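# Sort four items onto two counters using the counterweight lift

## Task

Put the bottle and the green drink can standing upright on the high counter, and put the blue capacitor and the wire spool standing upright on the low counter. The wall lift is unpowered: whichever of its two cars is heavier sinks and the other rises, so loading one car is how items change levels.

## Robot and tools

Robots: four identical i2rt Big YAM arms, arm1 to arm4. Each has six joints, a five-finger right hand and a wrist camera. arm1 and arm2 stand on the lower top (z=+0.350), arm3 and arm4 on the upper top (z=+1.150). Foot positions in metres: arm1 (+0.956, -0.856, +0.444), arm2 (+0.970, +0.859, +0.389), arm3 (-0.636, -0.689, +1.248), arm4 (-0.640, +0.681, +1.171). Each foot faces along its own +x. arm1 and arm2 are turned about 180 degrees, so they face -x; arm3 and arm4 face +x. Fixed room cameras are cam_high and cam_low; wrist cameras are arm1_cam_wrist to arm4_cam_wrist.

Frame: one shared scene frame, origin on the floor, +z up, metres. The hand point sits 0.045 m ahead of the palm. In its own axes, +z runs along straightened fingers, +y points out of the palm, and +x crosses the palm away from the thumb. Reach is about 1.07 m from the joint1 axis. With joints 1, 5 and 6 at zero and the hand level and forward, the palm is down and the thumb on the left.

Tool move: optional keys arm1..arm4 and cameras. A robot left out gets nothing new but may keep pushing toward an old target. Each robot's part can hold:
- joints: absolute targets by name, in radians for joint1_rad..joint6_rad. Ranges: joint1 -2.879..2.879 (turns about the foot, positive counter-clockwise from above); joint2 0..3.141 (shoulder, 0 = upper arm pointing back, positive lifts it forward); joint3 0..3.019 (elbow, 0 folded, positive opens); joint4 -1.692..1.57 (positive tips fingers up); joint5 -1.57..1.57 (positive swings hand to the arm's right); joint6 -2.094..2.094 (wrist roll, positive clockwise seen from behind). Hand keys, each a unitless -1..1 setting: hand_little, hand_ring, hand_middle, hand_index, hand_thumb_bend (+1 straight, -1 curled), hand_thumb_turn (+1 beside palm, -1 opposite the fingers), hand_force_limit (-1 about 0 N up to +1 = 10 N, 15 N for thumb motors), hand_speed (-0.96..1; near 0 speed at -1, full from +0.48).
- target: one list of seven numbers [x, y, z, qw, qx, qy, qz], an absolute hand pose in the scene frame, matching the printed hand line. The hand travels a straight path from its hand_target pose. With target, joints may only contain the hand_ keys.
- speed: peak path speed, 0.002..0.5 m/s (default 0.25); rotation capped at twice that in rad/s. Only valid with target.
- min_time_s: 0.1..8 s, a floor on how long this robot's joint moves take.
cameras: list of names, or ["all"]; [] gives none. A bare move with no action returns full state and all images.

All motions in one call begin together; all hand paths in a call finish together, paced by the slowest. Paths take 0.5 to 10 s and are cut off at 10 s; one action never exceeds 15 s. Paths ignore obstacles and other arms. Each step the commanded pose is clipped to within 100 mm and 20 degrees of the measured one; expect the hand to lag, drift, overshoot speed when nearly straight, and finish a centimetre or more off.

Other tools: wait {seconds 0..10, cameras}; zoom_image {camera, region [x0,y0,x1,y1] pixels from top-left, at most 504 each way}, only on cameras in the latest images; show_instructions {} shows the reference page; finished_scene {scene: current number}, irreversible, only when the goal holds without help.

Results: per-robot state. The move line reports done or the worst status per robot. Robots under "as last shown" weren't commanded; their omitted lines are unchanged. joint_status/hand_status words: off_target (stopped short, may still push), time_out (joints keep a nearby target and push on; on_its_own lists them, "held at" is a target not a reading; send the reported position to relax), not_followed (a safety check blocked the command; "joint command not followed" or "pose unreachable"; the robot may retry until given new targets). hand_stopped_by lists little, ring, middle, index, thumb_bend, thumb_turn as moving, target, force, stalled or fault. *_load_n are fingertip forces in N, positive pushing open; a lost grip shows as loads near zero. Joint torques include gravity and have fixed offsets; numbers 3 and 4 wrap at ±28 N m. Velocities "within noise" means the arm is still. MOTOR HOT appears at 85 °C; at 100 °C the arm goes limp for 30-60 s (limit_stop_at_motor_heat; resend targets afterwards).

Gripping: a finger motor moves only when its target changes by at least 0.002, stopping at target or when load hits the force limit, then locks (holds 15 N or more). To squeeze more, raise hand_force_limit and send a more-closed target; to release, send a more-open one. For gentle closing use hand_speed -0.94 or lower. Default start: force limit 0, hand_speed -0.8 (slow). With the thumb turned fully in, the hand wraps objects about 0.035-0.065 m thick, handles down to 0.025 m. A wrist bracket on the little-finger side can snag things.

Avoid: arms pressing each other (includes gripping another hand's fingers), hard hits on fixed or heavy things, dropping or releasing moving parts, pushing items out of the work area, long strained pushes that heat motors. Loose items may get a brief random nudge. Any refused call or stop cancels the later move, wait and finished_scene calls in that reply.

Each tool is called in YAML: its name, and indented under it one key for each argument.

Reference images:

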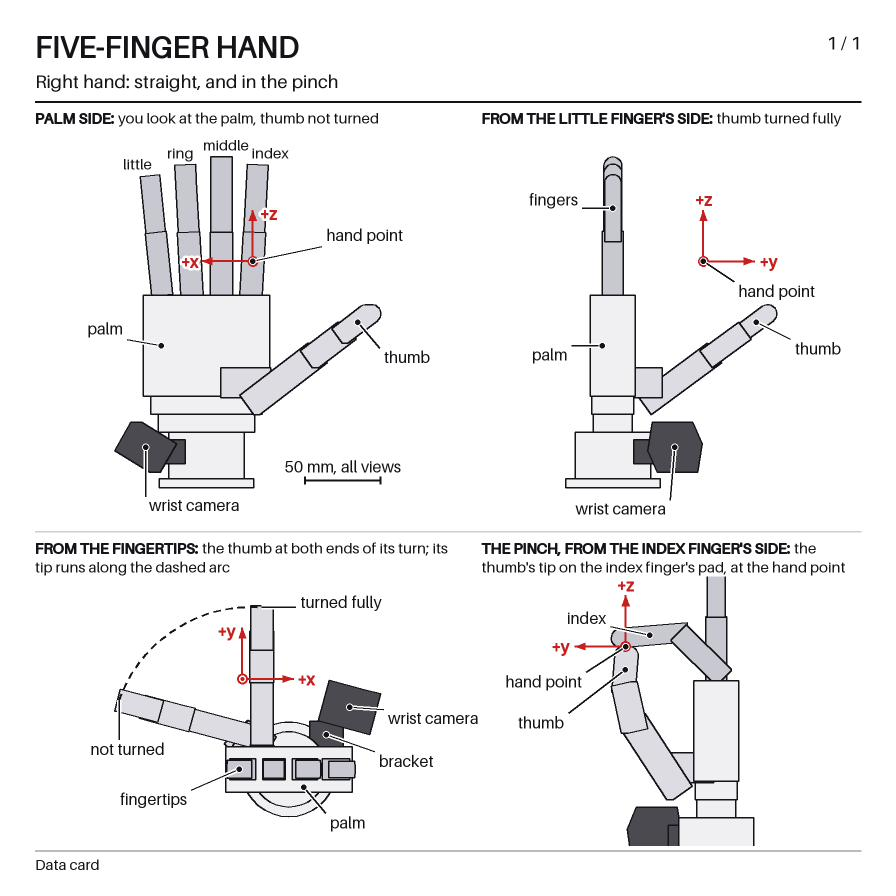

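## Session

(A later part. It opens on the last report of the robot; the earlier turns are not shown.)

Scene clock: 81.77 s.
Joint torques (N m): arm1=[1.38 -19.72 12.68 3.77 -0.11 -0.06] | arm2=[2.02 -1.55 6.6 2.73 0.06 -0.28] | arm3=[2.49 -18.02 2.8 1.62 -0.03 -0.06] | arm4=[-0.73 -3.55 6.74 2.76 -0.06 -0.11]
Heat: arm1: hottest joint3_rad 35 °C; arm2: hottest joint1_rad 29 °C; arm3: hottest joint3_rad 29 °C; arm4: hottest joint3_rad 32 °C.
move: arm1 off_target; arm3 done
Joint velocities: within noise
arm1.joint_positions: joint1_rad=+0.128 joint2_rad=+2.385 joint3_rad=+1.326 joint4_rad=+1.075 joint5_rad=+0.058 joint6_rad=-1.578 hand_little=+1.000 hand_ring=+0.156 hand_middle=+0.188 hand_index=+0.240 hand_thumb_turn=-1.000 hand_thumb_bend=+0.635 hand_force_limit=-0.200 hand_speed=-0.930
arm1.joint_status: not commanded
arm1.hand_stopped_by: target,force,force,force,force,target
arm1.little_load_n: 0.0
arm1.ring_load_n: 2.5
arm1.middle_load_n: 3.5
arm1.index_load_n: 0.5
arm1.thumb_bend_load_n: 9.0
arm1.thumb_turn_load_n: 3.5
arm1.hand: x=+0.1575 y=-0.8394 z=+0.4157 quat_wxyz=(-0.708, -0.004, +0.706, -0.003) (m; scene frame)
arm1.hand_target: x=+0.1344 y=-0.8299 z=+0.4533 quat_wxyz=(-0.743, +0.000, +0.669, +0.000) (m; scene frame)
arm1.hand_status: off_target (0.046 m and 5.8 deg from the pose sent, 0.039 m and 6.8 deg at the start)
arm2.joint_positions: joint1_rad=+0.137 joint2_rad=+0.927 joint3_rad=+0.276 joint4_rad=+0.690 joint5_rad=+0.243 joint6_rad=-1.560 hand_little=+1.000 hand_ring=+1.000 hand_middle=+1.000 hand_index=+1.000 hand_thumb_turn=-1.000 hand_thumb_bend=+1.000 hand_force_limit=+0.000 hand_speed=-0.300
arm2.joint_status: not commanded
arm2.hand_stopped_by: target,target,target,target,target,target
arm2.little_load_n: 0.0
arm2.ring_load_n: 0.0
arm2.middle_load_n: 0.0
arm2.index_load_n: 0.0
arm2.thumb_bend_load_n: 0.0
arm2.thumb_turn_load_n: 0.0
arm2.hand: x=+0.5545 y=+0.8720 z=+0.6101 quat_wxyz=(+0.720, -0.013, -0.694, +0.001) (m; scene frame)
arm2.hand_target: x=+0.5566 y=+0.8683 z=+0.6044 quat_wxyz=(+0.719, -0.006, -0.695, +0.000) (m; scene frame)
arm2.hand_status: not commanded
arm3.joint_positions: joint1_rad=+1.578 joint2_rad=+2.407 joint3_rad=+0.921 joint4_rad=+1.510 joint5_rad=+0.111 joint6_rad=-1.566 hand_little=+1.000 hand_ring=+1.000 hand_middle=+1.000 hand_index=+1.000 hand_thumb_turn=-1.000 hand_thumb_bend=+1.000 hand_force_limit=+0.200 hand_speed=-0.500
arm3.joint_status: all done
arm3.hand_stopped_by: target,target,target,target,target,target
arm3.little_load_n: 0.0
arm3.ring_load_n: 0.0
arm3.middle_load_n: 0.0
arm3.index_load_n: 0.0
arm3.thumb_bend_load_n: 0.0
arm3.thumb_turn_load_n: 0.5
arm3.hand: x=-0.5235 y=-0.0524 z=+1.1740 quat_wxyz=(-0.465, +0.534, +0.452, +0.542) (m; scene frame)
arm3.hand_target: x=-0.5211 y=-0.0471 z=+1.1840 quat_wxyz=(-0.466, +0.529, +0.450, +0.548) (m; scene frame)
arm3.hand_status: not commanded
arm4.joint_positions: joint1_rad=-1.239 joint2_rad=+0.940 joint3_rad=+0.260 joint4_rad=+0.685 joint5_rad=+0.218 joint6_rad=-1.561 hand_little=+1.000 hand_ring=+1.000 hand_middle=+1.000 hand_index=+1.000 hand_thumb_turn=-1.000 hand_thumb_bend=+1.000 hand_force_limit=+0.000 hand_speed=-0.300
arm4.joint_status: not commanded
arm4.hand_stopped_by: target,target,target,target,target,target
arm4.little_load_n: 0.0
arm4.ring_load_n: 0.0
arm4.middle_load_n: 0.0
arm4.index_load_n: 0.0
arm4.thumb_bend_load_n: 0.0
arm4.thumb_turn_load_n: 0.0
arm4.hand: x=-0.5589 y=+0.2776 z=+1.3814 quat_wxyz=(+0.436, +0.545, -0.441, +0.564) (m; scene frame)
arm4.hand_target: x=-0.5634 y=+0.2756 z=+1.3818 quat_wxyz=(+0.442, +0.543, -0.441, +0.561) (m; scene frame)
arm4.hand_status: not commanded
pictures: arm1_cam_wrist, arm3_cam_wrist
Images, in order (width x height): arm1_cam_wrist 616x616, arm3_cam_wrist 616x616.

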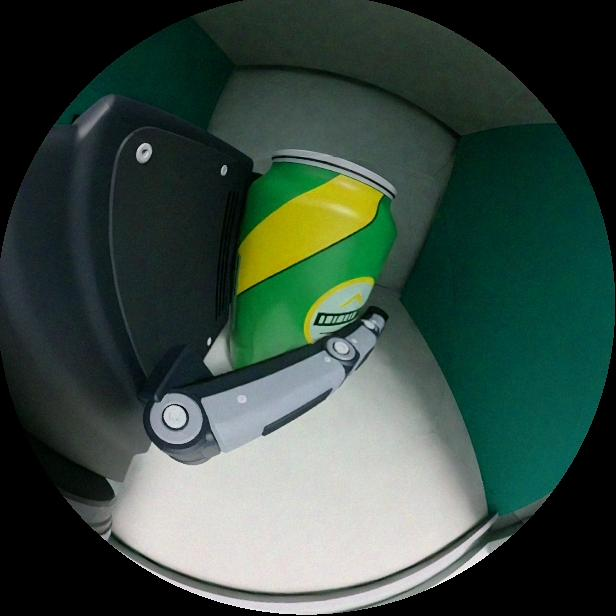

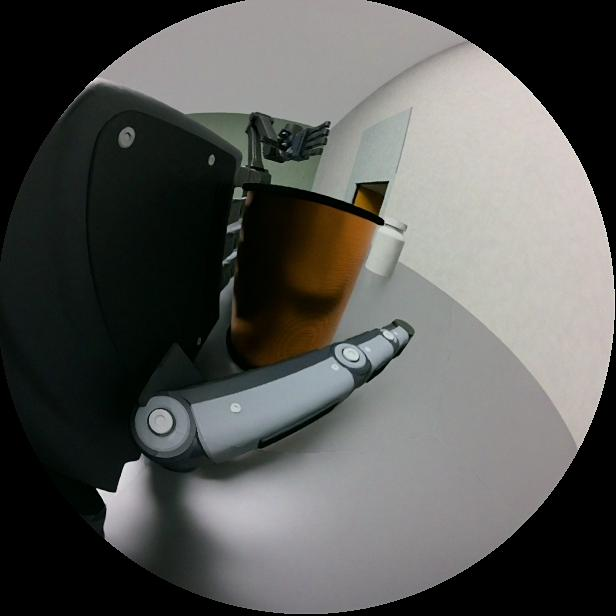

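move:
  arm1: {"target":[0.140,-0.832,0.428,-0.7254,0,0.6884,0],"speed":0.08}
  arm3: {"target":[-0.537,-0.146,1.195,-0.4657,0.5295,0.4497,0.5483],"speed":0.15}
  cameras: ["arm1_cam_wrist","arm3_cam_wrist"]

Scene clock: 85.30 s.
Joint torques (N m): arm1=[2.14 -18.49 11.3 2.71 0.01 -0.04] | arm2=[2.02 -1.79 6.52 2.86 0.08 -0.21] | arm3=[3.37 -15.62 0.72 3.06 0.12 0.16] | arm4=[-0.67 -3.55 6.75 2.74 -0.05 -0.11]
Heat: arm1: hottest joint3_rad 35 °C; arm2: hottest joint1_rad 29 °C; arm3: hottest joint3_rad 29 °C; arm4: hottest joint3_rad 32 °C.
move: arm1 off_target; arm3 off_target
Joint velocities: within noise
arm1.joint_positions: joint1_rad=+0.128 joint2_rad=+2.387 joint3_rad=+1.326 joint4_rad=+1.076 joint5_rad=+0.058 joint6_rad=-1.578 hand_little=+1.000 hand_ring=+0.156 hand_middle=+0.188 hand_index=+0.240 hand_thumb_turn=-1.000 hand_thumb_bend=+0.635 hand_force_limit=-0.200 hand_speed=-0.930
arm1.joint_status: not commanded
arm1.hand_stopped_by: target,force,force,force,force,target
arm1.little_load_n: 0.5
arm1.ring_load_n: 3.0
arm1.middle_load_n: 3.0
arm1.index_load_n: 0.5
arm1.thumb_bend_load_n: 9.0
arm1.thumb_turn_load_n: 3.0
arm1.hand: x=+0.1578 y=-0.8394 z=+0.4144 quat_wxyz=(-0.708, -0.004, +0.706, -0.003) (m; scene frame)
arm1.hand_target: x=+0.1418 y=-0.8319 z=+0.4285 quat_wxyz=(-0.725, +0.000, +0.689, +0.000) (m; scene frame)
arm1.hand_status: off_target (0.024 m and 2.9 deg from the pose sent, 0.023 m and 2.9 deg at the start)
arm2, arm4: as last shown
arm3.joint_positions: joint1_rad=+1.603 joint2_rad=+2.286 joint3_rad=+0.636 joint4_rad=+1.546 joint5_rad=+0.157 joint6_rad=-1.566 hand_little=+1.000 hand_ring=+1.000 hand_middle=+1.000 hand_index=+1.000 hand_thumb_turn=-1.000 hand_thumb_bend=+1.000 hand_force_limit=+0.200 hand_speed=-0.500
arm3.joint_status: not commanded
arm3.hand_stopped_by: target,target,target,target,target,target
arm3.little_load_n: 0.0
arm3.ring_load_n: 0.0
arm3.middle_load_n: 0.0
arm3.index_load_n: 0.0
arm3.thumb_bend_load_n: -0.5
arm3.thumb_turn_load_n: 0.5
arm3.hand: x=-0.5336 y=-0.1487 z=+1.1795 quat_wxyz=(-0.425, +0.568, +0.480, +0.516) (m; scene frame)
arm3.hand_target: x=-0.5370 y=-0.1456 z=+1.1951 quat_wxyz=(-0.441, +0.561, +0.467, +0.523) (m; scene frame)
arm3.hand_status: off_target (0.016 m and 8.2 deg from the pose sent, 0.097 m and 0.9 deg at the start; a joint's target at an end of its range on 33 of 40 steps)
arm4.thumb_turn_load_n: 0.5
pictures: arm1_cam_wrist, arm3_cam_wrist
Images, in order (width x height): arm1_cam_wrist 616x616, arm3_cam_wrist 616x616.

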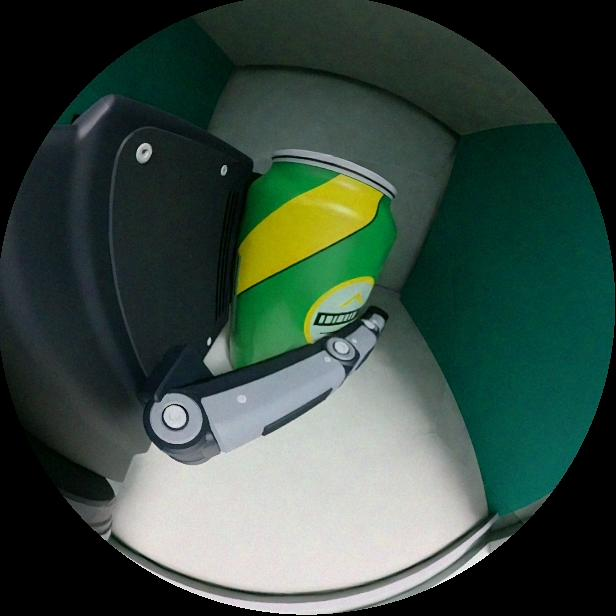

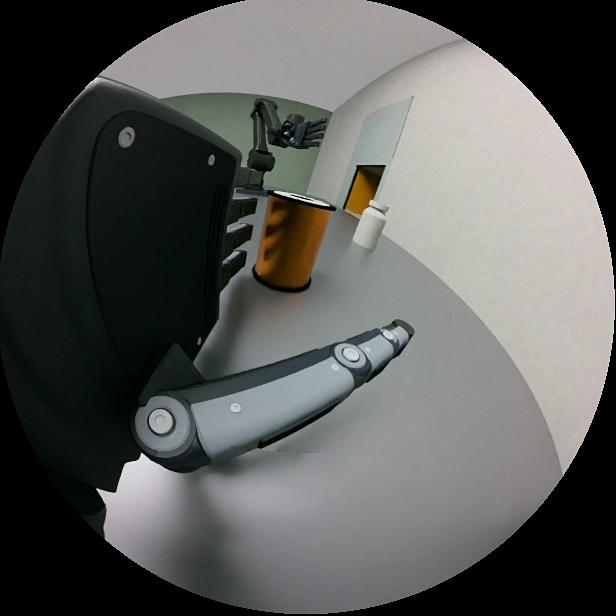

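move:
  arm1: {"joints":{"hand_speed":-0.5,"hand_index":1,"hand_middle":1,"hand_ring":1,"hand_thumb_bend":1}}
  arm3: {"joints":{"joint2_rad":1.5,"joint3_rad":0.3,"joint4_rad":1.0,"joint1_rad":1.55},"min_time_s":1.8}
  cameras: ["arm1_cam_wrist"]

move:
  arm1: {"target":[0.215,-0.845,0.44,-0.7254,0,0.6884,0],"speed":0.15}
  arm3: {"joints":{"joint2_rad":0.95,"joint3_rad":0.26,"joint4_rad":0.7,"joint1_rad":0.08,"joint5_rad":0.22},"min_time_s":3.5}
  arm4: {"joints":{"joint1_rad":-1.30},"min_time_s":1}
  cameras: ["arm1_cam_wrist","arm4_cam_wrist"]

Scene clock: 89.00 s.
Joint torques (N m): arm1=[1.67 -18.96 10.3 2.54 0.02 -0.03] | arm2=[2.2 -1.26 6.53 2.88 0.04 -0.25] | arm3=[2.14 -8.41 3.67 1.36 0.11 0.16] | arm4=[-0.73 -3.55 6.78 2.76 -0.05 -0.11]
Heat: arm1: hottest joint3_rad 35 °C; arm2: hottest joint1_rad 29 °C; arm3: hottest joint3_rad 29 °C; arm4: hottest joint3_rad 32 °C.
move: arm1 done; arm3 done
Joint velocities: within noise
arm1.joint_positions: joint1_rad=+0.128 joint2_rad=+2.387 joint3_rad=+1.338 joint4_rad=+1.076 joint5_rad=+0.058 joint6_rad=-1.578 hand_little=+1.000 hand_ring=+1.000 hand_middle=+1.000 hand_index=+1.000 hand_thumb_turn=-1.000 hand_thumb_bend=+1.000 hand_force_limit=-0.200 hand_speed=-0.500
arm1.joint_status: all done
arm1.hand_stopped_by: target,target,target,target,target,target
arm1.little_load_n: 0.0
arm1.ring_load_n: 0.0
arm1.middle_load_n: 0.0
arm1.index_load_n: 0.0
arm1.thumb_bend_load_n: 0.0
arm1.thumb_turn_load_n: 0.0
arm1.hand: x=+0.1533 y=-0.8396 z=+0.4199 quat_wxyz=(-0.712, -0.004, +0.702, -0.004) (m; scene frame)
arm1.hand_target: x=+0.1417 y=-0.8319 z=+0.4287 quat_wxyz=(-0.725, +0.000, +0.688, +0.000) (m; scene frame)
arm1.hand_status: not commanded
arm2, arm4: as last shown
arm3.joint_positions: joint1_rad=+1.557 joint2_rad=+1.513 joint3_rad=+0.306 joint4_rad=+1.013 joint5_rad=+0.158 joint6_rad=-1.566 hand_little=+1.000 hand_ring=+1.000 hand_middle=+1.000 hand_index=+1.000 hand_thumb_turn=-1.000 hand_thumb_bend=+1.000 hand_force_limit=+0.200 hand_speed=-0.500
arm3.joint_status: all done
arm3.hand_stopped_by: target,target,target,target,target,target
arm3.little_load_n: 0.0
arm3.ring_load_n: 0.0
arm3.middle_load_n: 0.0
arm3.index_load_n: 0.0
arm3.thumb_bend_load_n: 0.0
arm3.thumb_turn_load_n: 0.5
arm3.hand: x=-0.5152 y=-0.2471 z=+1.3220 quat_wxyz=(-0.388, +0.599, +0.488, +0.502) (m; scene frame)
arm3.hand_target: x=-0.5118 y=-0.2513 z=+1.3213 quat_wxyz=(-0.387, +0.605, +0.483, +0.501) (m; scene frame)
arm3.hand_status: not commanded
arm4.thumb_turn_load_n: 0.0
pictures: arm1_cam_wrist
Images, in order (width x height): arm1_cam_wrist 616x616.

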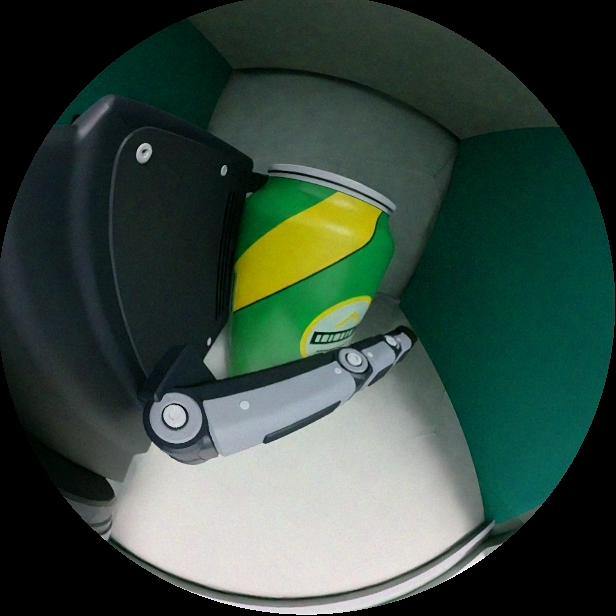

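Scene clock: 92.97 s.
Joint torques (N m): arm1=[3.84 -20.37 4.64 2.74 0.13 -0.05] | arm2=[2.55 -1.44 6.63 3 0.07 -0.28] | arm3=[2.14 -3.55 6.49 1.36 0.04 0.16] | arm4=[-0.73 -3.55 6.78 2.74 -0.06 -0.11]
Heat: arm1: hottest joint3_rad 35 °C; arm2: hottest joint1_rad 29 °C; arm3: hottest joint3_rad 29 °C; arm4: hottest joint3_rad 32 °C.
move: arm1 off_target; arm3 done; arm4 done
Joint velocities: within noise
arm1.joint_positions: joint1_rad=+0.136 joint2_rad=+2.315 joint3_rad=+1.139 joint4_rad=+1.215 joint5_rad=+0.086 joint6_rad=-1.578 hand_little=+1.000 hand_ring=+1.000 hand_middle=+1.000 hand_index=+1.000 hand_thumb_turn=-1.000 hand_thumb_bend=+1.000 hand_force_limit=-0.200 hand_speed=-0.500
arm1.joint_status: not commanded
arm1.hand_stopped_by: target,target,target,target,target,target
arm1.little_load_n: 0.0
arm1.ring_load_n: 0.0
arm1.middle_load_n: 0.0
arm1.index_load_n: 0.0
arm1.thumb_bend_load_n: 0.0
arm1.thumb_turn_load_n: 0.0
arm1.hand: x=+0.2140 y=-0.8360 z=+0.4243 quat_wxyz=(-0.716, +0.003, +0.698, +0.003) (m; scene frame)
arm1.hand_target: x=+0.2148 y=-0.8448 z=+0.4396 quat_wxyz=(-0.725, +0.000, +0.688, +0.000) (m; scene frame)
arm1.hand_status: off_target (0.018 m and 1.7 deg from the pose sent, 0.065 m and 2.3 deg at the start)
arm2: as last shown
arm2.thumb_turn_load_n: 0.5
arm3.joint_positions: joint1_rad=+0.087 joint2_rad=+0.960 joint3_rad=+0.266 joint4_rad=+0.714 joint5_rad=+0.218 joint6_rad=-1.566 hand_little=+1.000 hand_ring=+1.000 hand_middle=+1.000 hand_index=+1.000 hand_thumb_turn=-1.000 hand_thumb_bend=+1.000 hand_force_limit=+0.200 hand_speed=-0.500
arm3.joint_status: all done
arm3.hand_stopped_by: target,target,target,target,target,target
arm3.little_load_n: 0.0
arm3.ring_load_n: 0.0
arm3.middle_load_n: 0.0
arm3.index_load_n: 0.0
arm3.thumb_bend_load_n: 0.0
arm3.thumb_turn_load_n: 0.0
arm3.hand: x=-0.2274 y=-0.7768 z=+1.4569 quat_wxyz=(+0.064, +0.697, -0.067, +0.711) (m; scene frame)
arm3.hand_target: x=-0.2308 y=-0.7796 z=+1.4537 quat_wxyz=(+0.063, +0.700, -0.074, +0.708) (m; scene frame)
arm3.hand_status: not commanded
arm4.joint_positions: joint1_rad=-1.289 joint2_rad=+0.940 joint3_rad=+0.260 joint4_rad=+0.685 joint5_rad=+0.218 joint6_rad=-1.561 hand_little=+1.000 hand_ring=+1.000 hand_middle=+1.000 hand_index=+1.000 hand_thumb_turn=-1.000 hand_thumb_bend=+1.000 hand_force_limit=+0.000 hand_speed=-0.300
arm4.joint_status: all done
arm4.hand_stopped_by: target,target,target,target,target,target
arm4.little_load_n: 0.0
arm4.ring_load_n: 0.0
arm4.middle_load_n: 0.0
arm4.index_load_n: 0.0
arm4.thumb_bend_load_n: 0.0
arm4.thumb_turn_load_n: 0.5
arm4.hand: x=-0.5791 y=+0.2739 z=+1.3812 quat_wxyz=(+0.449, +0.534, -0.455, +0.553) (m; scene frame)
arm4.hand_target: x=-0.5838 y=+0.2721 z=+1.3816 quat_wxyz=(+0.456, +0.532, -0.455, +0.550) (m; scene frame)
arm4.hand_status: not commanded
pictures: arm1_cam_wrist, arm4_cam_wrist
Images, in order (width x height): arm1_cam_wrist 616x616, arm4_cam_wrist 616x616.

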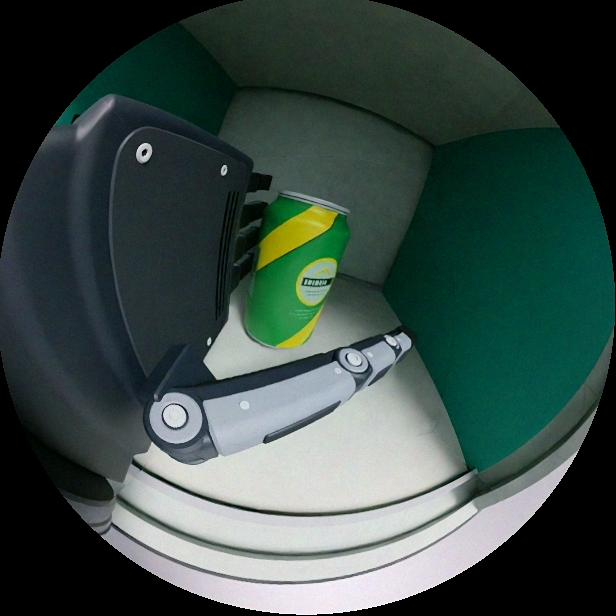

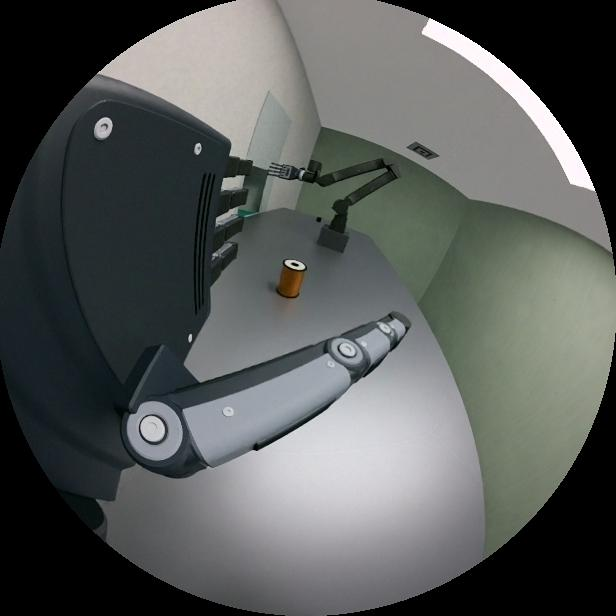

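move:
  arm1: {"target":[0.58,-0.848,0.579,-0.7071,0,0.7071,0],"speed":0.3}
  arm4: {"target":[-0.565,0.067,1.195,0.4761,0.5197,-0.4518,0.5476],"speed":0.2}
  cameras: ["arm4_cam_wrist"]

zoom_image:
  camera: "arm4_cam_wrist"
  region: [200, 180, 400, 380]

Scene clock: 96.23 s.
Joint torques (N m): arm1=[3.31 -5.77 5.86 1.68 0.11 -0.03] | arm2=[2.26 -1.26 6.68 2.91 0.05 -0.24] | arm3=[2.14 -3.55 6.49 1.36 0.04 0.16] | arm4=[-0.44 -15.56 3.74 2.77 -0.23 -0.11]
Heat: arm1: hottest joint2_rad 34 °C; arm2: hottest joint1_rad 29 °C; arm3: hottest joint3_rad 29 °C; arm4: hottest joint3_rad 32 °C.
move: arm1 done; arm4 done
Joint velocities: within noise
arm1.joint_positions: joint1_rad=+0.331 joint2_rad=+1.187 joint3_rad=+0.084 joint4_rad=+1.117 joint5_rad=+0.282 joint6_rad=-1.578 hand_little=+1.000 hand_ring=+1.000 hand_middle=+1.000 hand_index=+1.000 hand_thumb_turn=-1.000 hand_thumb_bend=+1.000 hand_force_limit=-0.200 hand_speed=-0.500
arm1.joint_status: not commanded
arm1.hand_stopped_by: target,target,target,target,target,target
arm1.little_load_n: 0.0
arm1.ring_load_n: 0.0
arm1.middle_load_n: 0.0
arm1.index_load_n: 0.0
arm1.thumb_bend_load_n: 0.0
arm1.thumb_turn_load_n: 0.0
arm1.hand: x=+0.5776 y=-0.8439 z=+0.5784 quat_wxyz=(-0.707, +0.004, +0.707, +0.003) (m; scene frame)
arm1.hand_target: x=+0.5800 y=-0.8480 z=+0.5788 quat_wxyz=(-0.707, +0.000, +0.707, +0.000) (m; scene frame)
arm1.hand_status: done (0.005 m and 0.6 deg from the pose sent, 0.398 m and 1.5 deg at the start)
arm2, arm3: as last shown
arm2.thumb_turn_load_n: 0.0
arm3.thumb_turn_load_n: 0.5
arm4.joint_positions: joint1_rad=-1.422 joint2_rad=+2.119 joint3_rad=+0.733 joint4_rad=+1.417 joint5_rad=+0.120 joint6_rad=-1.579 hand_little=+1.000 hand_ring=+1.000 hand_middle=+1.000 hand_index=+1.000 hand_thumb_turn=-1.000 hand_thumb_bend=+1.000 hand_force_limit=+0.000 hand_speed=-0.300
arm4.joint_status: not commanded
arm4.hand_stopped_by: target,target,target,target,target,target
arm4.little_load_n: 0.0
arm4.ring_load_n: -0.5
arm4.middle_load_n: 0.0
arm4.index_load_n: 0.0
arm4.thumb_bend_load_n: 0.0
arm4.thumb_turn_load_n: 0.0
arm4.hand: x=-0.5599 y=+0.0729 z=+1.1972 quat_wxyz=(+0.469, +0.523, -0.454, +0.548) (m; scene frame)
arm4.hand_target: x=-0.5651 y=+0.0673 z=+1.1951 quat_wxyz=(+0.476, +0.520, -0.452, +0.547) (m; scene frame)
arm4.hand_status: done (0.008 m and 1.0 deg from the pose sent, 0.279 m and 3.6 deg at the start)
pictures: arm4_cam_wrist
Images, in order (width x height): arm4_cam_wrist 616x616.

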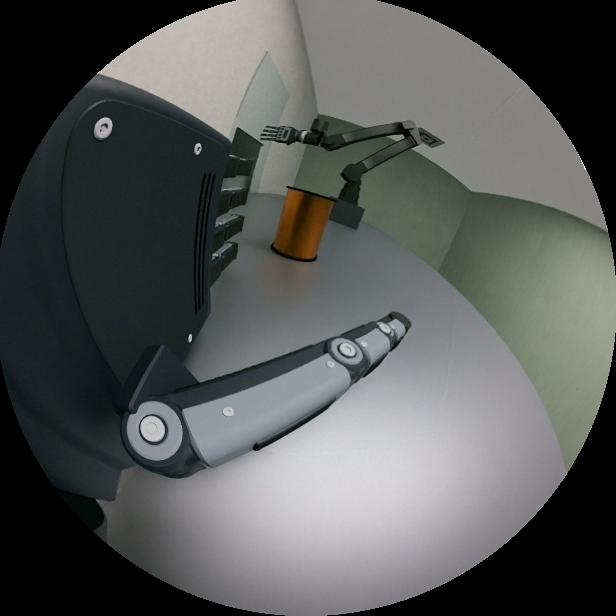

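Scaled by 2.520 from the camera's 616x616 image, which has a finer 880x880 frame.

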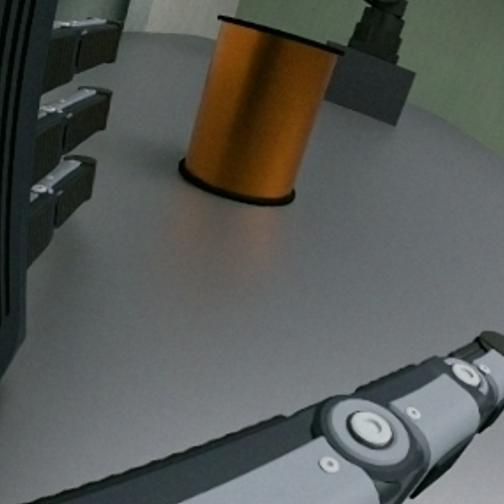

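move:
  arm4: {"target":[-0.549,-0.018,1.175,0.4761,0.5197,-0.4518,0.5476],"speed":0.15}
  cameras: ["arm4_cam_wrist"]

zoom_image:
  camera: "arm4_cam_wrist"
  region: [200, 180, 400, 380]

Scene clock: 98.37 s.
Joint torques (N m): arm1=[3.9 -5.3 5.81 1.73 0.12 -0.03] | arm2=[2.49 -1.38 6.68 2.67 0.08 -0.22] | arm3=[2.2 -3.6 6.49 1.35 0.04 0.16] | arm4=[-0.56 -17.55 5.11 1.59 -0.23 -0.11]
Heat: arm1: hottest joint2_rad 34 °C; arm2: hottest joint1_rad 29 °C; arm3: hottest joint3_rad 29 °C; arm4: hottest joint3_rad 32 °C.
move: arm4 off_target
Joint velocities: within noise
arm1, arm2, arm3: as last shown
arm1.thumb_turn_load_n: 0.5
arm1.hand: x=+0.5776 y=-0.8439 z=+0.5785 quat_wxyz=(-0.707, +0.004, +0.707, +0.003) (m; scene frame)
arm1.hand_target: x=+0.5800 y=-0.8480 z=+0.5789 quat_wxyz=(-0.707, +0.000, +0.707, +0.000) (m; scene frame)
arm3.thumb_turn_load_n: 0.0
arm4.joint_positions: joint1_rad=-1.434 joint2_rad=+2.230 joint3_rad=+0.995 joint4_rad=+1.301 joint5_rad=+0.107 joint6_rad=-1.579 hand_little=+1.000 hand_ring=+1.000 hand_middle=+1.000 hand_index=+1.000 hand_thumb_turn=-1.000 hand_thumb_bend=+1.000 hand_force_limit=+0.000 hand_speed=-0.300
arm4.joint_status: not commanded
arm4.hand_stopped_by: target,target,target,target,target,target
arm4.little_load_n: 0.0
arm4.ring_load_n: 0.0
arm4.middle_load_n: 0.0
arm4.index_load_n: 0.0
arm4.thumb_bend_load_n: 0.0
arm4.thumb_turn_load_n: 0.0
arm4.hand: x=-0.5425 y=-0.0121 z=+1.1924 quat_wxyz=(+0.476, +0.513, -0.447, +0.558) (m; scene frame)
arm4.hand_target: x=-0.5491 y=-0.0171 z=+1.1753 quat_wxyz=(+0.476, +0.519, -0.452, +0.547) (m; scene frame)
arm4.hand_status: off_target (0.019 m and 1.6 deg from the pose sent, 0.094 m and 1.0 deg at the start)
pictures: arm4_cam_wrist
Images, in order (width x height): arm4_cam_wrist 616x616.

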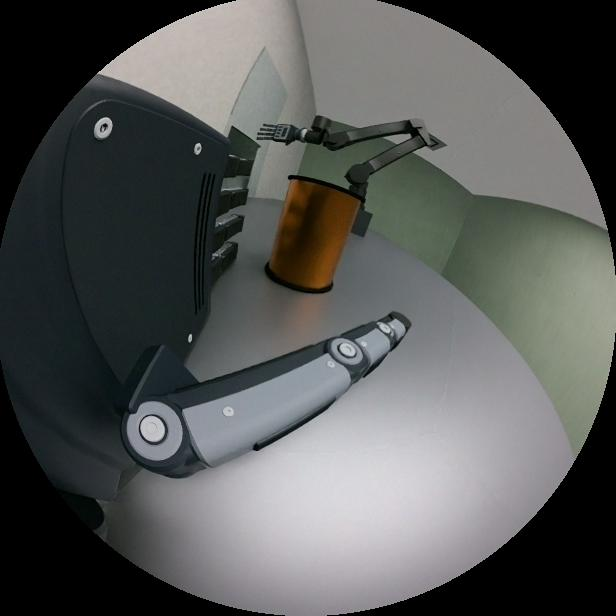

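Scaled by 2.520 from the camera's 616x616 image, which has a finer 880x880 frame.

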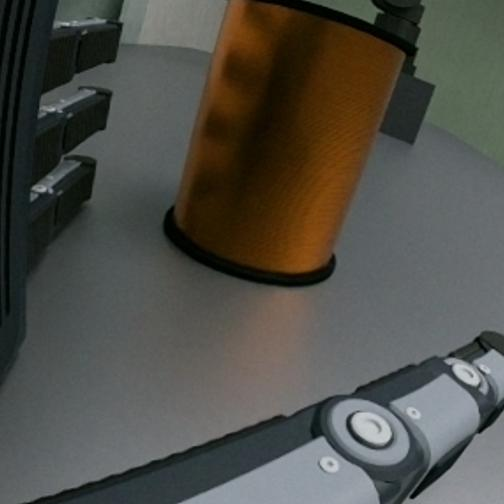

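move:
  arm4: {"target":[-0.539,-0.058,1.200,0.4639,0.5337,-0.4639,0.5337],"speed":0.12}
  cameras: ["arm4_cam_wrist"]

zoom_image:
  camera: "arm4_cam_wrist"
  region: [200, 150, 450, 400]

Scene clock: 101.23 s.
Joint torques (N m): arm1=[3.25 -5.6 5.9 1.68 0.17 -0.03] | arm2=[2.08 -1.79 6.63 2.78 0.09 -0.29] | arm3=[2.2 -3.49 6.46 1.35 0.05 0.16] | arm4=[-0.5 -21.77 5.78 1.24 -0.18 -0.04]
Heat: arm1: hottest joint2_rad 34 °C; arm2: hottest joint1_rad 29 °C; arm3: hottest joint3_rad 29 °C; arm4: hottest joint3_rad 32 °C.
move: arm4 off_target
Joint velocities: within noise
arm1, arm2, arm3: as last shown
arm4.joint_positions: joint1_rad=-1.434 joint2_rad=+2.213 joint3_rad=+1.107 joint4_rad=+1.097 joint5_rad=+0.107 joint6_rad=-1.579 hand_little=+1.000 hand_ring=+1.000 hand_middle=+1.000 hand_index=+1.000 hand_thumb_turn=-1.000 hand_thumb_bend=+1.000 hand_force_limit=+0.000 hand_speed=-0.300
arm4.joint_status: not commanded
arm4.hand_stopped_by: target,target,target,target,target,target
arm4.little_load_n: 0.0
arm4.ring_load_n: 0.0
arm4.middle_load_n: 0.0
arm4.index_load_n: 0.0
arm4.thumb_bend_load_n: 0.0
arm4.thumb_turn_load_n: 0.0
arm4.hand: x=-0.5326 y=-0.0500 z=+1.1967 quat_wxyz=(+0.460, +0.535, -0.462, +0.537) (m; scene frame)
arm4.hand_target: x=-0.5391 y=-0.0576 z=+1.2000 quat_wxyz=(+0.464, +0.534, -0.464, +0.534) (m; scene frame)
arm4.hand_status: off_target (0.011 m and 0.6 deg from the pose sent, 0.047 m and 4.4 deg at the start)
pictures: arm4_cam_wrist
Images, in order (width x height): arm4_cam_wrist 616x616.

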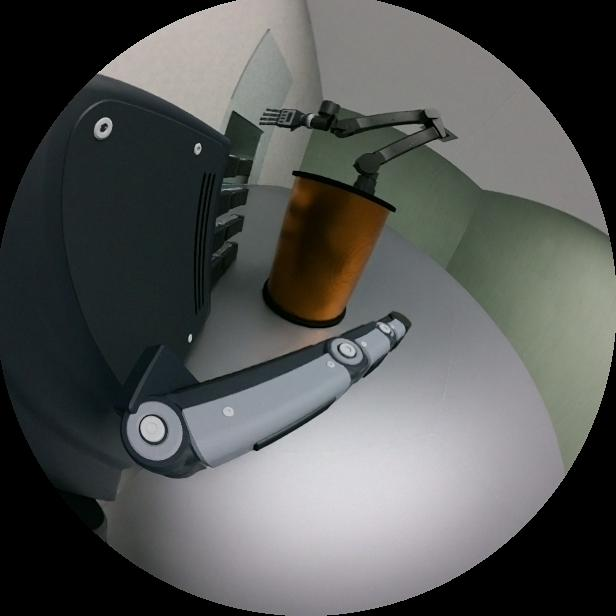

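Scaled by 2.016 from the camera's 616x616 image, which has a finer 880x880 frame.

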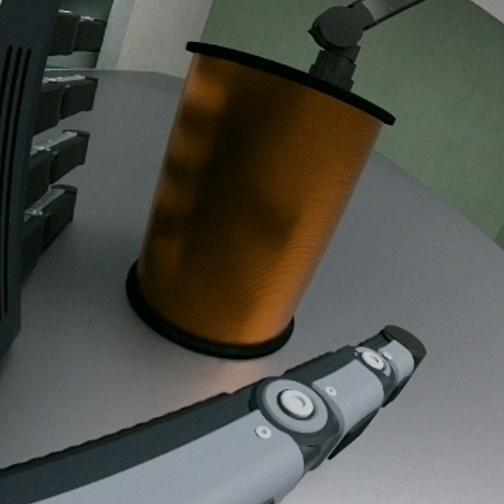

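move:
  arm4: {"target":[-0.541,-0.089,1.203,0.4639,0.5337,-0.4639,0.5337],"speed":0.08}
  cameras: ["arm4_cam_wrist"]

Scene clock: 103.77 s.
Joint torques (N m): arm1=[3.9 -5.42 5.83 1.72 0.15 -0.01] | arm2=[1.96 -1.44 6.67 2.84 0.06 -0.27] | arm3=[2.2 -3.55 6.5 1.36 0.04 0.16] | arm4=[-0.38 -19.96 6.87 1.73 -0.22 -0.04]
Heat: arm1: hottest joint3_rad 34 °C; arm2: hottest joint1_rad 29 °C; arm3: hottest joint3_rad 29 °C; arm4: hottest joint3_rad 32 °C.
move: arm4 off_target
Joint velocities: within noise
arm1, arm2, arm3: as last shown
arm1.thumb_turn_load_n: 0.0
arm3.thumb_turn_load_n: 0.5
arm4.joint_positions: joint1_rad=-1.451 joint2_rad=+2.214 joint3_rad=+1.193 joint4_rad=+1.023 joint5_rad=+0.092 joint6_rad=-1.579 hand_little=+1.000 hand_ring=+1.000 hand_middle=+1.000 hand_index=+1.000 hand_thumb_turn=-1.000 hand_thumb_bend=+1.000 hand_force_limit=+0.000 hand_speed=-0.300
arm4.joint_status: not commanded
arm4.hand_stopped_by: target,target,target,target,target,target
arm4.little_load_n: 0.0
arm4.ring_load_n: 0.0
arm4.middle_load_n: 0.0
arm4.index_load_n: 0.0
arm4.thumb_bend_load_n: 0.0
arm4.thumb_turn_load_n: 0.0
arm4.hand: x=-0.5357 y=-0.0805 z=+1.2156 quat_wxyz=(+0.463, +0.531, -0.460, +0.540) (m; scene frame)
arm4.hand_target: x=-0.5410 y=-0.0882 z=+1.2033 quat_wxyz=(+0.464, +0.534, -0.464, +0.534) (m; scene frame)
arm4.hand_status: off_target (0.016 m and 0.8 deg from the pose sent, 0.040 m and 0.6 deg at the start)
pictures: arm4_cam_wrist
Images, in order (width x height): arm4_cam_wrist 616x616.

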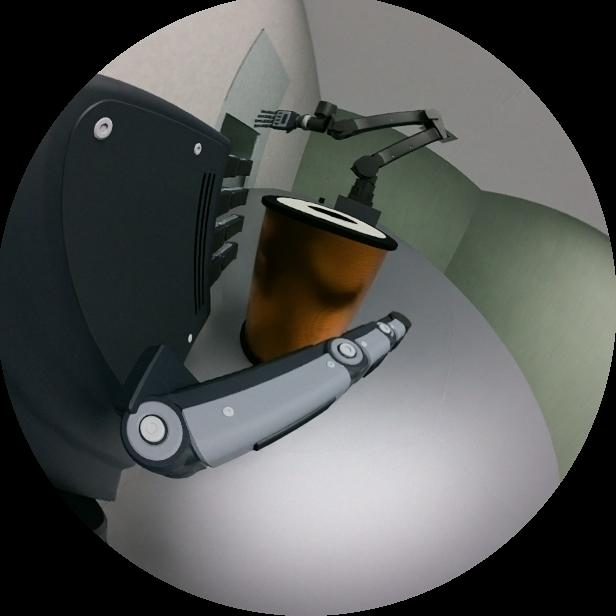

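move:
  arm4: {"target":[-0.544,-0.095,1.182,0.4639,0.5337,-0.4639,0.5337],"speed":0.08}
  cameras: ["arm4_cam_wrist"]

zoom_image:
  camera: "arm4_cam_wrist"
  region: [180, 150, 430, 400]

Scene clock: 105.27 s.
Joint torques (N m): arm1=[3.6 -5.54 5.9 1.68 0.15 -0.02] | arm2=[2.02 -1.55 6.56 2.77 0.06 -0.24] | arm3=[2.14 -3.55 6.48 1.33 0.04 0.16] | arm4=[-0.62 -19.72 6.56 2.47 -0.2 -0.05]
Heat: arm1: hottest joint3_rad 34 °C; arm2: hottest joint1_rad 29 °C; arm3: hottest joint3_rad 29 °C; arm4: hottest joint3_rad 32 °C.
move: arm4 off_target
Joint velocities: within noise
arm1, arm3: as last shown
arm1.index_load_n: 0.5
arm1.thumb_turn_load_n: 0.5
arm2.joint_positions: joint1_rad=+0.137 joint2_rad=+0.927 joint3_rad=+0.276 joint4_rad=+0.690 joint5_rad=+0.243 joint6_rad=-1.560 hand_little=+1.000 hand_ring=+1.000 hand_middle=+1.000 hand_index=+1.000 hand_thumb_turn=-1.000 hand_thumb_bend=+1.000 hand_force_limit=+0.000 hand_speed=-0.300
arm2.joint_status: not commanded
arm2.hand_stopped_by: target,target,target,target,target,target
arm2.little_load_n: 0.0
arm2.ring_load_n: 0.0
arm2.middle_load_n: 0.0
arm2.index_load_n: 0.0
arm2.thumb_bend_load_n: 0.0
arm2.thumb_turn_load_n: 0.0
arm2.hand: x=+0.5545 y=+0.8720 z=+0.6101 quat_wxyz=(+0.720, -0.013, -0.694, +0.001) (m; scene frame)
arm2.hand_target: x=+0.5566 y=+0.8683 z=+0.6044 quat_wxyz=(+0.719, -0.006, -0.695, +0.000) (m; scene frame)
arm2.hand_status: not commanded
arm3.thumb_turn_load_n: 0.0
arm4.joint_positions: joint1_rad=-1.456 joint2_rad=+2.258 joint3_rad=+1.224 joint4_rad=+1.032 joint5_rad=+0.084 joint6_rad=-1.579 hand_little=+1.000 hand_ring=+1.000 hand_middle=+1.000 hand_index=+1.000 hand_thumb_turn=-1.000 hand_thumb_bend=+1.000 hand_force_limit=+0.000 hand_speed=-0.300
arm4.joint_status: not commanded
arm4.hand_stopped_by: target,target,target,target,target,target
arm4.little_load_n: 0.0
arm4.ring_load_n: 0.0
arm4.middle_load_n: 0.0
arm4.index_load_n: 0.0
arm4.thumb_bend_load_n: 0.0
arm4.thumb_turn_load_n: 0.5
arm4.hand: x=-0.5361 y=-0.0880 z=+1.1992 quat_wxyz=(+0.462, +0.533, -0.460, +0.539) (m; scene frame)
arm4.hand_target: x=-0.5441 y=-0.0938 z=+1.1821 quat_wxyz=(+0.464, +0.534, -0.464, +0.534) (m; scene frame)
arm4.hand_status: off_target (0.020 m and 0.8 deg from the pose sent, 0.037 m and 0.8 deg at the start)
pictures: arm4_cam_wrist
Images, in order (width x height): arm4_cam_wrist 616x616.

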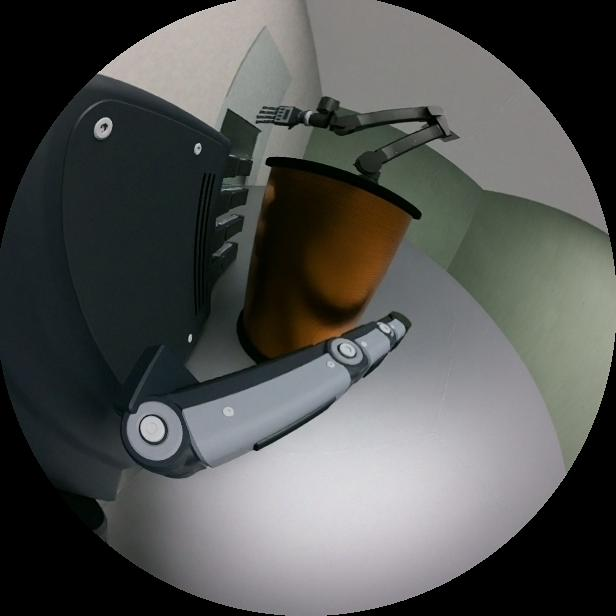

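Scaled by 2.016 from the camera's 616x616 image, which has a finer 880x880 frame.

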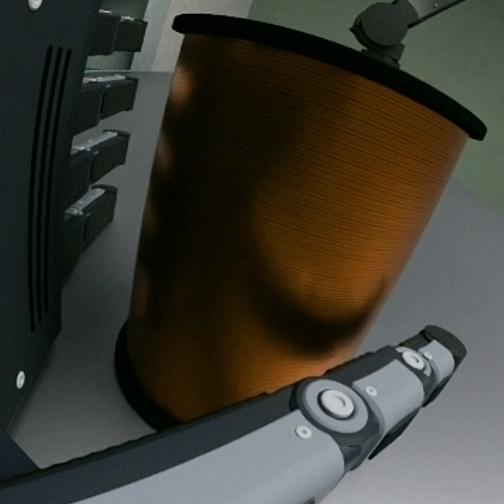

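move:
  arm4: {"target":[-0.554,-0.086,1.192,0.4639,0.5337,-0.4639,0.5337],"speed":0.08}
  cameras: ["arm4_cam_wrist"]

zoom_image:
  camera: "arm4_cam_wrist"
  region: [180, 150, 430, 400]

Scene clock: 107.57 s.
Joint torques (N m): arm1=[4.13 -5.42 5.76 1.61 0.16 -0.03] | arm2=[2.43 -1.55 6.58 2.78 0.07 -0.22] | arm3=[2.2 -3.43 6.48 1.35 0.04 0.16] | arm4=[-0.85 -22.48 4.11 2.4 -0.11 -0.04]
Heat: arm1: hottest joint3_rad 34 °C; arm2: hottest joint1_rad 29 °C; arm3: hottest joint3_rad 29 °C; arm4: hottest joint3_rad 32 °C.
move: arm4 off_target
Joint velocities: within noise
arm1, arm2, arm3: as last shown
arm1.index_load_n: 0.0
arm1.thumb_turn_load_n: 0.0
arm3.thumb_turn_load_n: 0.5
arm4.joint_positions: joint1_rad=-1.467 joint2_rad=+2.258 joint3_rad=+1.220 joint4_rad=+1.037 joint5_rad=+0.069 joint6_rad=-1.579 hand_little=+1.000 hand_ring=+1.000 hand_middle=+1.000 hand_index=+1.000 hand_thumb_turn=-1.000 hand_thumb_bend=+1.000 hand_force_limit=+0.000 hand_speed=-0.300
arm4.joint_status: not commanded
arm4.hand_stopped_by: target,target,target,target,target,target
arm4.little_load_n: 0.0
arm4.ring_load_n: 0.0
arm4.middle_load_n: 0.0
arm4.index_load_n: 0.0
arm4.thumb_bend_load_n: 0.0
arm4.thumb_turn_load_n: 0.0
arm4.hand: x=-0.5413 y=-0.0883 z=+1.1988 quat_wxyz=(+0.461, +0.534, -0.459, +0.541) (m; scene frame)
arm4.hand_target: x=-0.5538 y=-0.0859 z=+1.1921 quat_wxyz=(+0.464, +0.534, -0.464, +0.534) (m; scene frame)
arm4.hand_status: off_target (0.015 m and 1.1 deg from the pose sent, 0.019 m and 0.8 deg at the start)
pictures: arm4_cam_wrist
Images, in order (width x height): arm4_cam_wrist 616x616.

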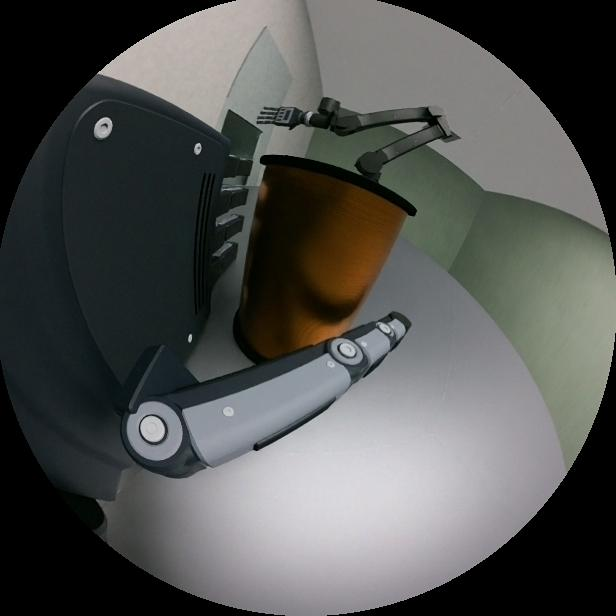

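Scaled by 2.016 from the camera's 616x616 image, which has a finer 880x880 frame.

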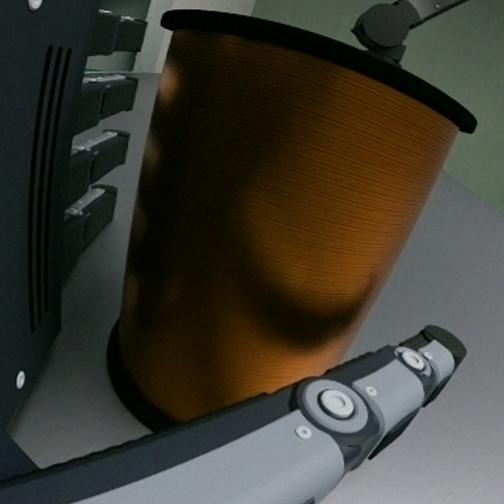

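move:
  arm4: {"joints":{"hand_speed":-0.93,"hand_force_limit":-0.2,"hand_index":-0.8,"hand_middle":-0.8,"hand_thumb_bend":-0.8}}
  cameras: ["arm4_cam_wrist"]

move:
  arm4: {"joints":{"hand_force_limit":0.2,"hand_index":-0.82,"hand_middle":-0.82,"hand_thumb_bend":-0.82}}

Scene clock: 115.33 s.
Joint torques (N m): arm1=[3.43 -4.95 5.81 1.63 0.17 -0.03] | arm2=[2.02 -1.79 6.68 2.82 0.04 -0.27] | arm3=[2.14 -3.55 6.5 1.36 0.04 0.16] | arm4=[-0.5 -22.48 4.59 2.19 -0.3 0.05]
Heat: arm1: hottest joint3_rad 34 °C; arm2: hottest joint1_rad 29 °C; arm3: hottest joint3_rad 29 °C; arm4: hottest joint3_rad 32 °C.
move: arm4 off_target
Joint velocities: within noise
arm1, arm2, arm3: as last shown
arm2.thumb_turn_load_n: 0.5
arm4.joint_positions: joint1_rad=-1.472 joint2_rad=+2.258 joint3_rad=+1.213 joint4_rad=+1.040 joint5_rad=+0.073 joint6_rad=-1.587 hand_little=+1.000 hand_ring=+1.000 hand_middle=+0.129 hand_index=+0.207 hand_thumb_turn=-1.000 hand_thumb_bend=+0.552 hand_force_limit=-0.200 hand_speed=-0.930
arm4.joint_status: hand_middle off_target (ended at +0.129, target -0.800); hand_index off_target (ended at +0.207, target -0.800); hand_thumb_bend off_target (ended at +0.552, target -0.800); the others done
arm4.hand_stopped_by: target,target,force,force,force,target
arm4.little_load_n: 0.0
arm4.ring_load_n: 0.0
arm4.middle_load_n: 5.0
arm4.index_load_n: -0.5
arm4.thumb_bend_load_n: 6.0
arm4.thumb_turn_load_n: 0.5
arm4.hand: x=-0.5470 y=-0.0862 z=+1.1966 quat_wxyz=(+0.464, +0.535, -0.460, +0.535) (m; scene frame)
arm4.hand_target: x=-0.5538 y=-0.0860 z=+1.1921 quat_wxyz=(+0.464, +0.534, -0.464, +0.534) (m; scene frame)
arm4.hand_status: not commanded
pictures: arm4_cam_wrist
Images, in order (width x height): arm4_cam_wrist 616x616.

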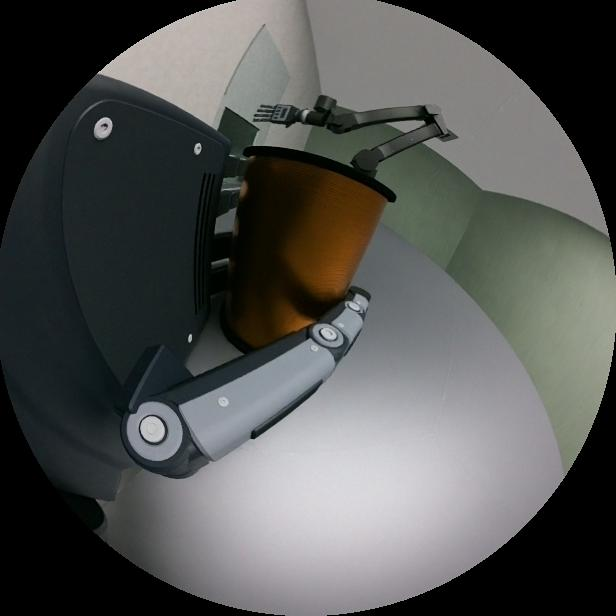

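Scene clock: 115.93 s.
Joint torques (N m): arm1=[3.72 -5.48 5.81 1.59 0.17 -0.04] | arm2=[1.9 -1.73 6.63 2.88 0.05 -0.27] | arm3=[2.26 -3.49 6.5 1.36 0.04 0.16] | arm4=[-0.44 -22.53 4.6 2.21 -0.26 0.04]
Heat: arm1: hottest joint3_rad 34 °C; arm2: hottest joint1_rad 29 °C; arm3: hottest joint3_rad 29 °C; arm4: hottest joint3_rad 32 °C.
move: arm4 off_target
Joint velocities: within noise
arm1, arm2: as last shown
arm2.thumb_turn_load_n: 0.0
arm3.joint_positions: joint1_rad=+0.087 joint2_rad=+0.960 joint3_rad=+0.266 joint4_rad=+0.714 joint5_rad=+0.218 joint6_rad=-1.566 hand_little=+1.000 hand_ring=+1.000 hand_middle=+1.000 hand_index=+1.000 hand_thumb_turn=-1.000 hand_thumb_bend=+1.000 hand_force_limit=+0.200 hand_speed=-0.500
arm3.joint_status: not commanded
arm3.hand_stopped_by: target,target,target,target,target,target
arm3.little_load_n: 0.0
arm3.ring_load_n: 0.0
arm3.middle_load_n: 0.0
arm3.index_load_n: 0.0
arm3.thumb_bend_load_n: 0.0
arm3.thumb_turn_load_n: 0.5
arm3.hand: x=-0.2274 y=-0.7768 z=+1.4569 quat_wxyz=(+0.064, +0.697, -0.067, +0.711) (m; scene frame)
arm3.hand_target: x=-0.2308 y=-0.7796 z=+1.4537 quat_wxyz=(+0.063, +0.700, -0.074, +0.708) (m; scene frame)
arm3.hand_status: not commanded
arm4.joint_positions: joint1_rad=-1.472 joint2_rad=+2.258 joint3_rad=+1.213 joint4_rad=+1.040 joint5_rad=+0.072 joint6_rad=-1.587 hand_little=+1.000 hand_ring=+1.000 hand_middle=+0.125 hand_index=+0.163 hand_thumb_turn=-1.000 hand_thumb_bend=+0.548 hand_force_limit=+0.200 hand_speed=-0.930
arm4.joint_status: hand_middle off_target (ended at +0.125, target -0.820); hand_index off_target (ended at +0.163, target -0.820); hand_thumb_bend off_target (ended at +0.548, target -0.820); the others done
arm4.hand_stopped_by: target,target,force,force,force,target
arm4.little_load_n: 0.0
arm4.ring_load_n: 0.0
arm4.middle_load_n: 4.5
arm4.index_load_n: 5.5
arm4.thumb_bend_load_n: 10.0
arm4.thumb_turn_load_n: 0.5
arm4.hand: x=-0.5468 y=-0.0862 z=+1.1966 quat_wxyz=(+0.464, +0.535, -0.460, +0.535) (m; scene frame)
arm4.hand_target: x=-0.5538 y=-0.0860 z=+1.1921 quat_wxyz=(+0.464, +0.534, -0.464, +0.534) (m; scene frame)
arm4.hand_status: not commanded
pictures: none

move:
  arm4: {"target":[-0.552,-0.078,1.318,0.4639,0.5337,-0.4639,0.5337],"speed":0.12}

move:
  arm4: {"joints":{"joint1_rad":-1.4,"joint2_rad":1.2,"joint3_rad":0.35,"joint4_rad":0.72,"joint5_rad":0.2},"min_time_s":2.8}
  cameras: ["arm4_cam_wrist","cam_high"]

Scene clock: 118.37 s.
Joint torques (N m): arm1=[3.6 -5.42 5.9 1.55 0.11 -0.04] | arm2=[2.08 -1.38 6.58 2.76 0.07 -0.24] | arm3=[2.2 -3.55 6.5 1.37 0.04 0.16] | arm4=[0.15 -25.64 7.3 2.88 0 -0.2]
Heat: arm1: hottest joint3_rad 34 °C; arm2: hottest joint1_rad 29 °C; arm3: hottest joint3_rad 29 °C; arm4: hottest joint3_rad 32 °C.
move: arm4 off_target
Joint velocities: within noise
arm1.joint_positions: joint1_rad=+0.331 joint2_rad=+1.187 joint3_rad=+0.084 joint4_rad=+1.117 joint5_rad=+0.282 joint6_rad=-1.578 hand_little=+1.000 hand_ring=+1.000 hand_middle=+1.000 hand_index=+1.000 hand_thumb_turn=-1.000 hand_thumb_bend=+1.000 hand_force_limit=-0.200 hand_speed=-0.500
arm1.joint_status: not commanded
arm1.hand_stopped_by: target,target,target,target,target,target
arm1.little_load_n: 0.0
arm1.ring_load_n: 0.0
arm1.middle_load_n: 0.0
arm1.index_load_n: 0.0
arm1.thumb_bend_load_n: 0.0
arm1.thumb_turn_load_n: 0.0
arm1.hand: x=+0.5776 y=-0.8439 z=+0.5785 quat_wxyz=(-0.707, +0.004, +0.707, +0.003) (m; scene frame)
arm1.hand_target: x=+0.5800 y=-0.8480 z=+0.5789 quat_wxyz=(-0.707, +0.000, +0.707, +0.000) (m; scene frame)
arm1.hand_status: not commanded
arm2, arm3: as last shown
arm3.thumb_turn_load_n: 0.0
arm4.joint_positions: joint1_rad=-1.472 joint2_rad=+2.031 joint3_rad=+1.144 joint4_rad=+0.788 joint5_rad=+0.076 joint6_rad=-1.566 hand_little=+1.000 hand_ring=+1.000 hand_middle=+0.125 hand_index=+0.164 hand_thumb_turn=-1.000 hand_thumb_bend=+0.548 hand_force_limit=+0.200 hand_speed=-0.930
arm4.joint_status: not commanded
arm4.hand_stopped_by: target,target,force,force,force,target
arm4.little_load_n: 0.0
arm4.ring_load_n: 0.0
arm4.middle_load_n: 4.5
arm4.index_load_n: 5.5
arm4.thumb_bend_load_n: 10.0
arm4.thumb_turn_load_n: 1.0
arm4.hand: x=-0.5521 y=-0.0679 z=+1.2652 quat_wxyz=(+0.440, +0.555, -0.485, +0.513) (m; scene frame)
arm4.hand_target: x=-0.5525 y=-0.0766 z=+1.3176 quat_wxyz=(+0.464, +0.533, -0.464, +0.533) (m; scene frame)
arm4.hand_status: off_target (0.054 m and 5.1 deg from the pose sent, 0.122 m and 0.5 deg at the start)
pictures: none

Scene clock: 121.60 s.
Joint torques (N m): arm1=[3.66 -5.42 5.75 1.59 0.15 -0.03] | arm2=[1.9 -1.2 6.6 2.89 0.1 -0.23] | arm3=[2.14 -3.49 6.49 1.37 0.05 0.16] | arm4=[1.03 -10.99 7.08 2.77 0.1 -0.21]
Heat: arm1: hottest joint3_rad 33 °C; arm2: hottest joint1_rad 29 °C; arm3: hottest joint3_rad 29 °C; arm4: hottest joint3_rad 32 °C.
move: arm4 done
Joint velocities: within noise
arm1, arm2, arm3: as last shown
arm1.thumb_turn_load_n: 0.5
arm2.thumb_turn_load_n: 0.5
arm4.joint_positions: joint1_rad=-1.412 joint2_rad=+1.239 joint3_rad=+0.329 joint4_rad=+0.704 joint5_rad=+0.196 joint6_rad=-1.566 hand_little=+1.000 hand_ring=+1.000 hand_middle=+0.125 hand_index=+0.164 hand_thumb_turn=-1.000 hand_thumb_bend=+0.548 hand_force_limit=+0.200 hand_speed=-0.930
arm4.joint_status: all done
arm4.hand_stopped_by: target,target,force,force,force,target
arm4.little_load_n: 0.0
arm4.ring_load_n: 0.0
arm4.middle_load_n: 5.0
arm4.index_load_n: 5.5
arm4.thumb_bend_load_n: 9.5
arm4.thumb_turn_load_n: 1.0
arm4.hand: x=-0.6147 y=+0.2338 z=+1.3021 quat_wxyz=(+0.436, +0.573, -0.517, +0.463) (m; scene frame)
arm4.hand_target: x=-0.6087 y=+0.2264 z=+1.3335 quat_wxyz=(+0.454, +0.558, -0.497, +0.485) (m; scene frame)
arm4.hand_status: not commanded
pictures: arm4_cam_wrist, cam_high
Images, in order (width x height): arm4_cam_wrist 616x616, cam_high 672x504.

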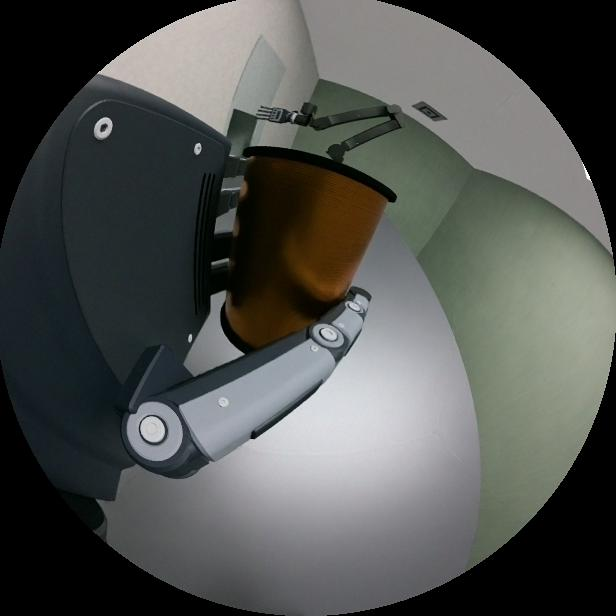

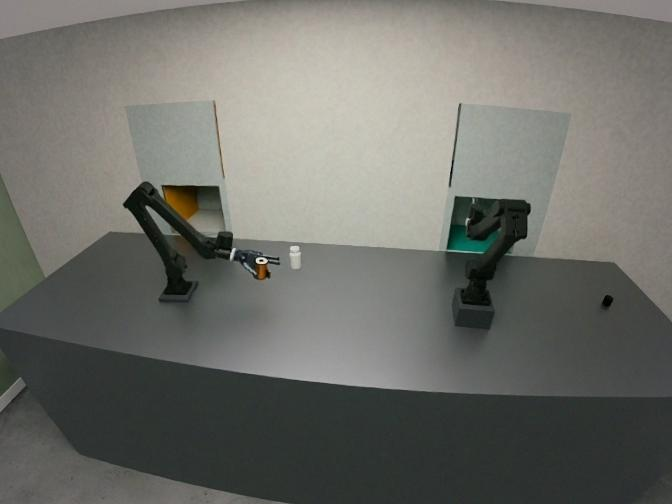

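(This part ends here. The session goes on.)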